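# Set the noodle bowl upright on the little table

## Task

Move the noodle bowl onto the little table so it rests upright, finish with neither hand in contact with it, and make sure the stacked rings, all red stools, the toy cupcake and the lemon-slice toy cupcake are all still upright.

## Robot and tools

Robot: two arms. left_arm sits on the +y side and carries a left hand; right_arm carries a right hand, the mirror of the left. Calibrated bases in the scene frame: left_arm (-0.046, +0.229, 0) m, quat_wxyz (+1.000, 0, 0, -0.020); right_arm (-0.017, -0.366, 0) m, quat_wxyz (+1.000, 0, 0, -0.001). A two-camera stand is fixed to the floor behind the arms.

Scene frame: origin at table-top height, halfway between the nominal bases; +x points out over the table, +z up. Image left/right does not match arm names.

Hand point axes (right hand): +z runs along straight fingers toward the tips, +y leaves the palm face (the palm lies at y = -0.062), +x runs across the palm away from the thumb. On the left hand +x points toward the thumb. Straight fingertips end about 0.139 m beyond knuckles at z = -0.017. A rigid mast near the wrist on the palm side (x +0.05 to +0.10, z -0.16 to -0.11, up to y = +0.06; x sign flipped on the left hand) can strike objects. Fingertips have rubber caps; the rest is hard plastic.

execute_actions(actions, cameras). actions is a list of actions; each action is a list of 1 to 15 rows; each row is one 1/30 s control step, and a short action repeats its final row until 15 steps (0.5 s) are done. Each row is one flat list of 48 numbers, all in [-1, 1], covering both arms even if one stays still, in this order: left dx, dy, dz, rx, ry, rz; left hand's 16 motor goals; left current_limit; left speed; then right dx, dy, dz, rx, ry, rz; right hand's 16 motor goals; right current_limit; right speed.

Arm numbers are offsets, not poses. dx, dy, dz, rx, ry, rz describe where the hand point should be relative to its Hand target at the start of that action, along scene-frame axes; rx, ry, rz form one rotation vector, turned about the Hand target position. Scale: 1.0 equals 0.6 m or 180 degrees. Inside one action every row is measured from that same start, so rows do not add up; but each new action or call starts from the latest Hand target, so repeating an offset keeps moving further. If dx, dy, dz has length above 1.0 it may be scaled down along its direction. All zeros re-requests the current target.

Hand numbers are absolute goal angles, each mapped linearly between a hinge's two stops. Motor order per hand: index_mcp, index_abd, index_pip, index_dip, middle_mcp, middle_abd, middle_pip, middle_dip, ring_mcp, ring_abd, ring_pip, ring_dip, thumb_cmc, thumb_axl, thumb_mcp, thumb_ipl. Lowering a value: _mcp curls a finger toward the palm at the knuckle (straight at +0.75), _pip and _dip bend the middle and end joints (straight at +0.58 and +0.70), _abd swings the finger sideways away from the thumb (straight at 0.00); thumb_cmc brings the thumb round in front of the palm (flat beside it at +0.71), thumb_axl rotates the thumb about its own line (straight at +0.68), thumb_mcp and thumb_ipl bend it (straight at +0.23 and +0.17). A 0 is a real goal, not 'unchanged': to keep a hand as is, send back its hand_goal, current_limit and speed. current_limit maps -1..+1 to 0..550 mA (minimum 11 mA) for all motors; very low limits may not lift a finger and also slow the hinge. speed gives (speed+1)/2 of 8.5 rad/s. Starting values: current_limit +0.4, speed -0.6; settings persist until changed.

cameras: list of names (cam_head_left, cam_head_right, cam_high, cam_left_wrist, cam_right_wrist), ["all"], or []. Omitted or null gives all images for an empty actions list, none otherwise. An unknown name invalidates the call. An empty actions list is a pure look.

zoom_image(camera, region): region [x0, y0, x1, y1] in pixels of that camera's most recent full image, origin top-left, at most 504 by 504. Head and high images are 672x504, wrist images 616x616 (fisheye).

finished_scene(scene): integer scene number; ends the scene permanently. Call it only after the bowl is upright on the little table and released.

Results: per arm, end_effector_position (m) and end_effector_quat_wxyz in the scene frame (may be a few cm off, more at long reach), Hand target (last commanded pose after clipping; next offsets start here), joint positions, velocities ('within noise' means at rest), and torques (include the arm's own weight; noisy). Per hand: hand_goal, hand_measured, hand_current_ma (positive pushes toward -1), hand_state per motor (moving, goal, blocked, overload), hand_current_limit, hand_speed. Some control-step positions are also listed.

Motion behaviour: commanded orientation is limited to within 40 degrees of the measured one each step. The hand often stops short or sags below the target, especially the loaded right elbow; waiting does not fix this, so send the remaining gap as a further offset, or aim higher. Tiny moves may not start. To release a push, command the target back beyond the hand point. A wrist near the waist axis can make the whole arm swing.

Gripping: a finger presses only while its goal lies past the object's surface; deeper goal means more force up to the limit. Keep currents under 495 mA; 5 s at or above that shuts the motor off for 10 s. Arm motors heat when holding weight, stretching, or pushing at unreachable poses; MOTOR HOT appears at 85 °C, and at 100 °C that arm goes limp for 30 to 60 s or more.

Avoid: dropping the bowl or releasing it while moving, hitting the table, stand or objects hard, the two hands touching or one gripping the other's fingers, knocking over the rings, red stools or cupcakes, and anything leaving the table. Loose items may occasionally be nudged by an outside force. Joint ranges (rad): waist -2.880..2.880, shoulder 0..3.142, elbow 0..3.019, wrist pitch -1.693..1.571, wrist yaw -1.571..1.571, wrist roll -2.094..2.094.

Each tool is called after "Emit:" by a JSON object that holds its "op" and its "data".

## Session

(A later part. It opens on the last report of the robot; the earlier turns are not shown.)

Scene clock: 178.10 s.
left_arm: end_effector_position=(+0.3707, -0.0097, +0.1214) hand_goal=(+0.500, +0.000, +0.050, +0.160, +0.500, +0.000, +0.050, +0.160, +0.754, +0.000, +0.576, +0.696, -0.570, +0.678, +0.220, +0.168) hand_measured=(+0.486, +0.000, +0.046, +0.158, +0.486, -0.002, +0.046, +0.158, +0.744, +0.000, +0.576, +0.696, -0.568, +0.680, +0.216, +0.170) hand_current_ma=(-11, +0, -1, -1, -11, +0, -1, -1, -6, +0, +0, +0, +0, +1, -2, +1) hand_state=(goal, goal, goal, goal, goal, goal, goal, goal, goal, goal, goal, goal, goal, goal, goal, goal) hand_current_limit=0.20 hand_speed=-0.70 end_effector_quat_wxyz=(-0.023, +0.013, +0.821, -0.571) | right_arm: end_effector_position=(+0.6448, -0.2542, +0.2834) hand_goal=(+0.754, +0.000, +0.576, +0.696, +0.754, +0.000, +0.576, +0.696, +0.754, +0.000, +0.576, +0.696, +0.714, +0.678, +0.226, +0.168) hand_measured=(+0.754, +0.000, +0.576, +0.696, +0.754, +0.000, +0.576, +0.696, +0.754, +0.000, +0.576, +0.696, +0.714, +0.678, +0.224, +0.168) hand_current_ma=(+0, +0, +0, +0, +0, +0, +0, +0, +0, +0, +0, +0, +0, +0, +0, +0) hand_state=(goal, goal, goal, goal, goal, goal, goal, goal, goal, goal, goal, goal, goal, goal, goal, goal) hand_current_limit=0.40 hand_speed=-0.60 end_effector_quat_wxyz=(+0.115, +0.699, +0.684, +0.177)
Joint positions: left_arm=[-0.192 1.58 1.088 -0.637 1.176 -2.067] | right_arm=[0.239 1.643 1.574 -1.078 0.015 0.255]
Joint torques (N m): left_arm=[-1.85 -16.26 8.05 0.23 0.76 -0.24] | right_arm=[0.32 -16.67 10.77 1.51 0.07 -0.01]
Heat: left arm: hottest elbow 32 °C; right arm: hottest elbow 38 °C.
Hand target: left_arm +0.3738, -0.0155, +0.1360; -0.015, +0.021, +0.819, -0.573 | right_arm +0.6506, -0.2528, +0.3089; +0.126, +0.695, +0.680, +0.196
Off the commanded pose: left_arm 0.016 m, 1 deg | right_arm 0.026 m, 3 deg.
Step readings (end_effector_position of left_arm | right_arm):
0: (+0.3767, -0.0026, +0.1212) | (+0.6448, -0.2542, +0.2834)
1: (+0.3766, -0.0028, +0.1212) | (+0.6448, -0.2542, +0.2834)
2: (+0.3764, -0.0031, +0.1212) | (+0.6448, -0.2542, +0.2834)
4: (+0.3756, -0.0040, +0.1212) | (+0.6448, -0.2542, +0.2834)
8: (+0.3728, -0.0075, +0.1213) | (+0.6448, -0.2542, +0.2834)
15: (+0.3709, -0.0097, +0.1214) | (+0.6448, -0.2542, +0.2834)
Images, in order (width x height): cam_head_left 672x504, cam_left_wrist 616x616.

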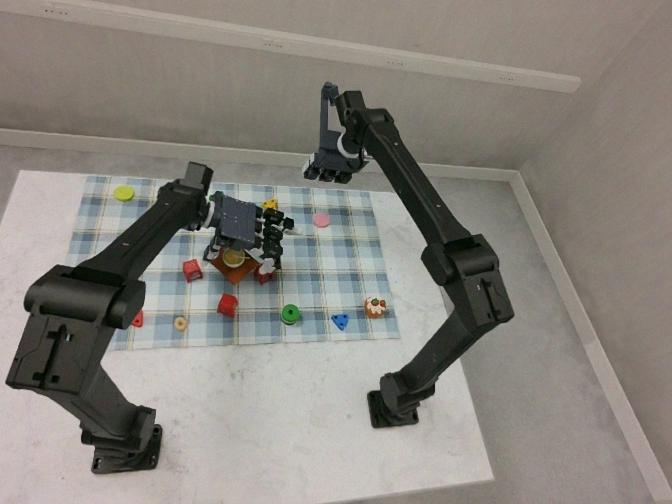

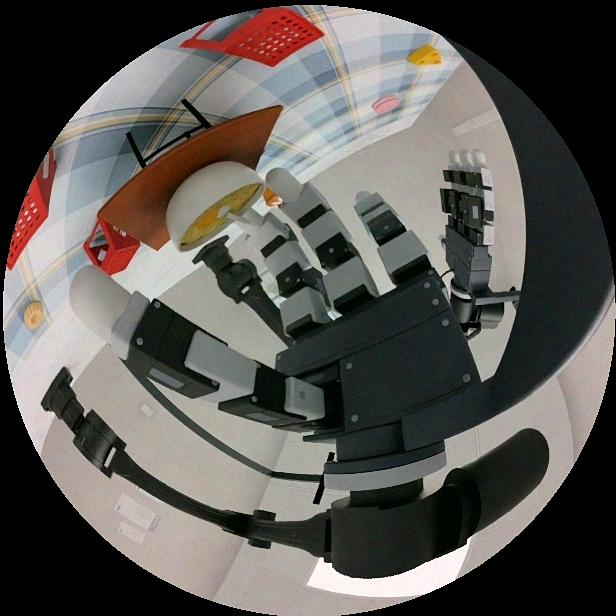

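Emit:
{"op": "execute_actions", "data": {"actions": [[[0,0,0.12,0,0,0,0.5,0,0.05,0.16,0.5,0,0.05,0.16,0.754,0,0.576,0.696,-0.571,0.678,0.22,0.168,0.2,-0.7,0,0,0,0,0,0,0.754,0,0.576,0.696,0.754,0,0.576,0.696,0.754,0,0.576,0.696,0.714,0.678,0.226,0.168,0.4,-0.6]],[[0,0,0.15,0,0,0,0.5,0,0.05,0.16,0.5,0,0.05,0.16,0.754,0,0.576,0.696,-0.571,0.678,0.22,0.168,0.2,-0.7,0,0,0,0,0,0,0.754,0,0.576,0.696,0.754,0,0.576,0.696,0.754,0,0.576,0.696,0.714,0.678,0.226,0.168,0.4,-0.6]],[[0,0.25,0,0,0,0,0.5,0,0.05,0.16,0.5,0,0.05,0.16,0.754,0,0.576,0.696,-0.571,0.678,0.22,0.168,0.2,-0.7,0,0,0,0,0,0,0.754,0,0.576,0.696,0.754,0,0.576,0.696,0.754,0,0.576,0.696,0.714,0.678,0.226,0.168,0.4,-0.6]]], "cameras": ["cam_head_left","cam_left_wrist"]}}

Emit:
{"op": "zoom_image", "data": {"camera": "cam_head_left", "region": [170, 200, 290, 320]}}

Scene clock: 185.80 s.
left_arm: end_effector_position=(+0.3619, +0.1357, +0.2808) hand_goal=(+0.500, +0.000, +0.050, +0.160, +0.500, +0.000, +0.050, +0.160, +0.754, +0.000, +0.576, +0.696, -0.570, +0.678, +0.220, +0.168) hand_measured=(+0.490, +0.000, +0.048, +0.158, +0.490, -0.002, +0.048, +0.158, +0.744, +0.000, +0.576, +0.696, -0.570, +0.680, +0.218, +0.170) hand_current_ma=(-7, +0, -1, +0, -6, +0, -1, -1, -6, +0, +0, +0, +0, +1, -1, +0) hand_state=(goal, goal, goal, goal, goal, goal, goal, goal, goal, goal, goal, goal, goal, goal, goal, goal) hand_current_limit=0.20 hand_speed=-0.70 end_effector_quat_wxyz=(+0.002, -0.034, +0.821, -0.570) | right_arm: end_effector_position=(+0.6448, -0.2542, +0.2834) hand_goal=(+0.754, +0.000, +0.576, +0.696, +0.754, +0.000, +0.576, +0.696, +0.754, +0.000, +0.576, +0.696, +0.714, +0.678, +0.226, +0.168) hand_measured=(+0.754, +0.000, +0.576, +0.696, +0.754, +0.000, +0.576, +0.696, +0.754, +0.000, +0.576, +0.696, +0.714, +0.678, +0.224, +0.168) hand_current_ma=(+0, +0, +0, +0, +0, +0, +0, +0, +0, +0, +0, +0, +0, +0, +0, +0) hand_state=(goal, goal, goal, goal, goal, goal, goal, goal, goal, goal, goal, goal, goal, goal, goal, goal) hand_current_limit=0.40 hand_speed=-0.60 end_effector_quat_wxyz=(+0.115, +0.699, +0.684, +0.177)
Joint positions: left_arm=[0.137 1.49 1.438 -1.657 1.21 -1.46] | right_arm=[0.239 1.643 1.574 -1.078 0.015 0.255]
Joint torques (N m): left_arm=[-1.85 -13.22 11.06 -1.18 0.86 0] | right_arm=[0.38 -16.62 10.76 1.44 0.05 -0.01]
Heat: left arm: hottest elbow 32 °C; right arm: hottest elbow 38 °C.
Hand target: left_arm +0.3738, +0.1344, +0.2980; -0.015, +0.021, +0.819, -0.573 | right_arm +0.6506, -0.2528, +0.3089; +0.126, +0.695, +0.680, +0.196
Off the commanded pose: left_arm 0.021 m, 7 deg | right_arm 0.026 m, 3 deg.
Step readings (end_effector_position of left_arm | right_arm):
0: (+0.3706, -0.0097, +0.1214) | (+0.6448, -0.2542, +0.2834)
1: (+0.3706, -0.0097, +0.1215) | (+0.6448, -0.2542, +0.2834)
2: (+0.3689, -0.0091, +0.1223) | (+0.6448, -0.2542, +0.2834)
4: (+0.3610, -0.0072, +0.1284) | (+0.6448, -0.2542, +0.2834)
8: (+0.3566, -0.0064, +0.1571) | (+0.6448, -0.2542, +0.2834)
15: (+0.3653, -0.0085, +0.1922) | (+0.6448, -0.2542, +0.2834)
16: (+0.3648, -0.0084, +0.1928) | (+0.6448, -0.2542, +0.2834)
17: (+0.3624, -0.0078, +0.1945) | (+0.6448, -0.2542, +0.2834)
19: (+0.3577, -0.0067, +0.2043) | (+0.6448, -0.2542, +0.2834)
23: (+0.3625, -0.0079, +0.2417) | (+0.6448, -0.2542, +0.2834)
30: (+0.3669, -0.0090, +0.2820) | (+0.6448, -0.2542, +0.2834)
31: (+0.3659, -0.0085, +0.2822) | (+0.6448, -0.2542, +0.2834)
32: (+0.3633, -0.0058, +0.2826) | (+0.6448, -0.2542, +0.2834)
34: (+0.3588, +0.0122, +0.2846) | (+0.6448, -0.2542, +0.2834)
38: (+0.3675, +0.0849, +0.2872) | (+0.6448, -0.2542, +0.2834)
45: (+0.3553, +0.1349, +0.2836) | (+0.6448, -0.2542, +0.2834)
Images, in order (width x height): cam_head_left 672x504, cam_left_wrist 616x616.

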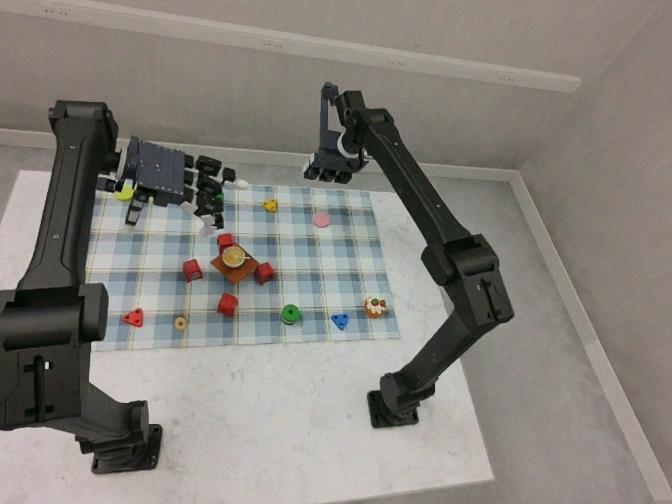

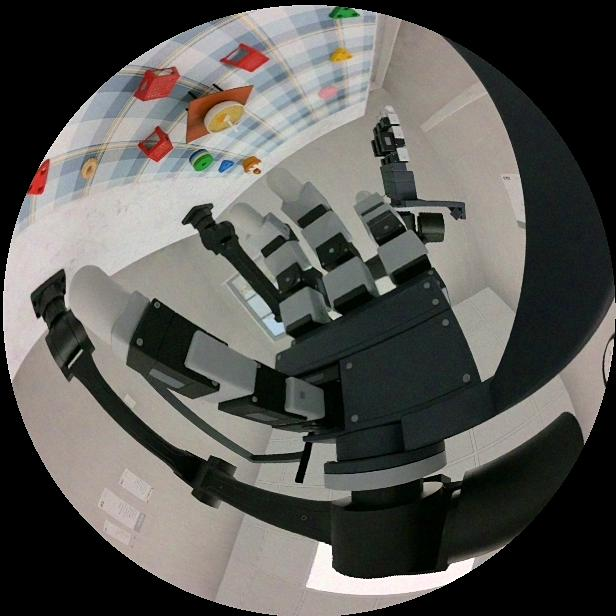

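Scaled by 4.200.

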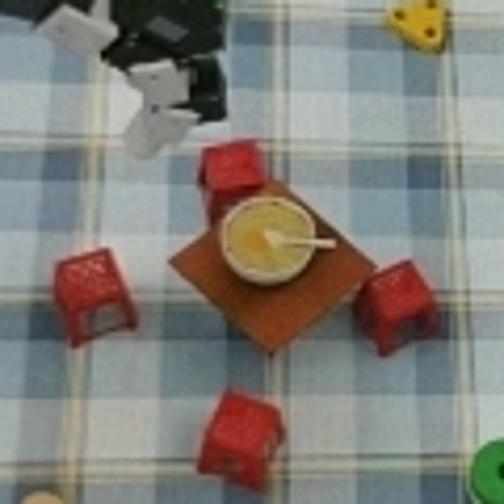

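Emit:
{"op": "finished_scene", "data": {"scene": 2}}

The scene is finished: the task was done.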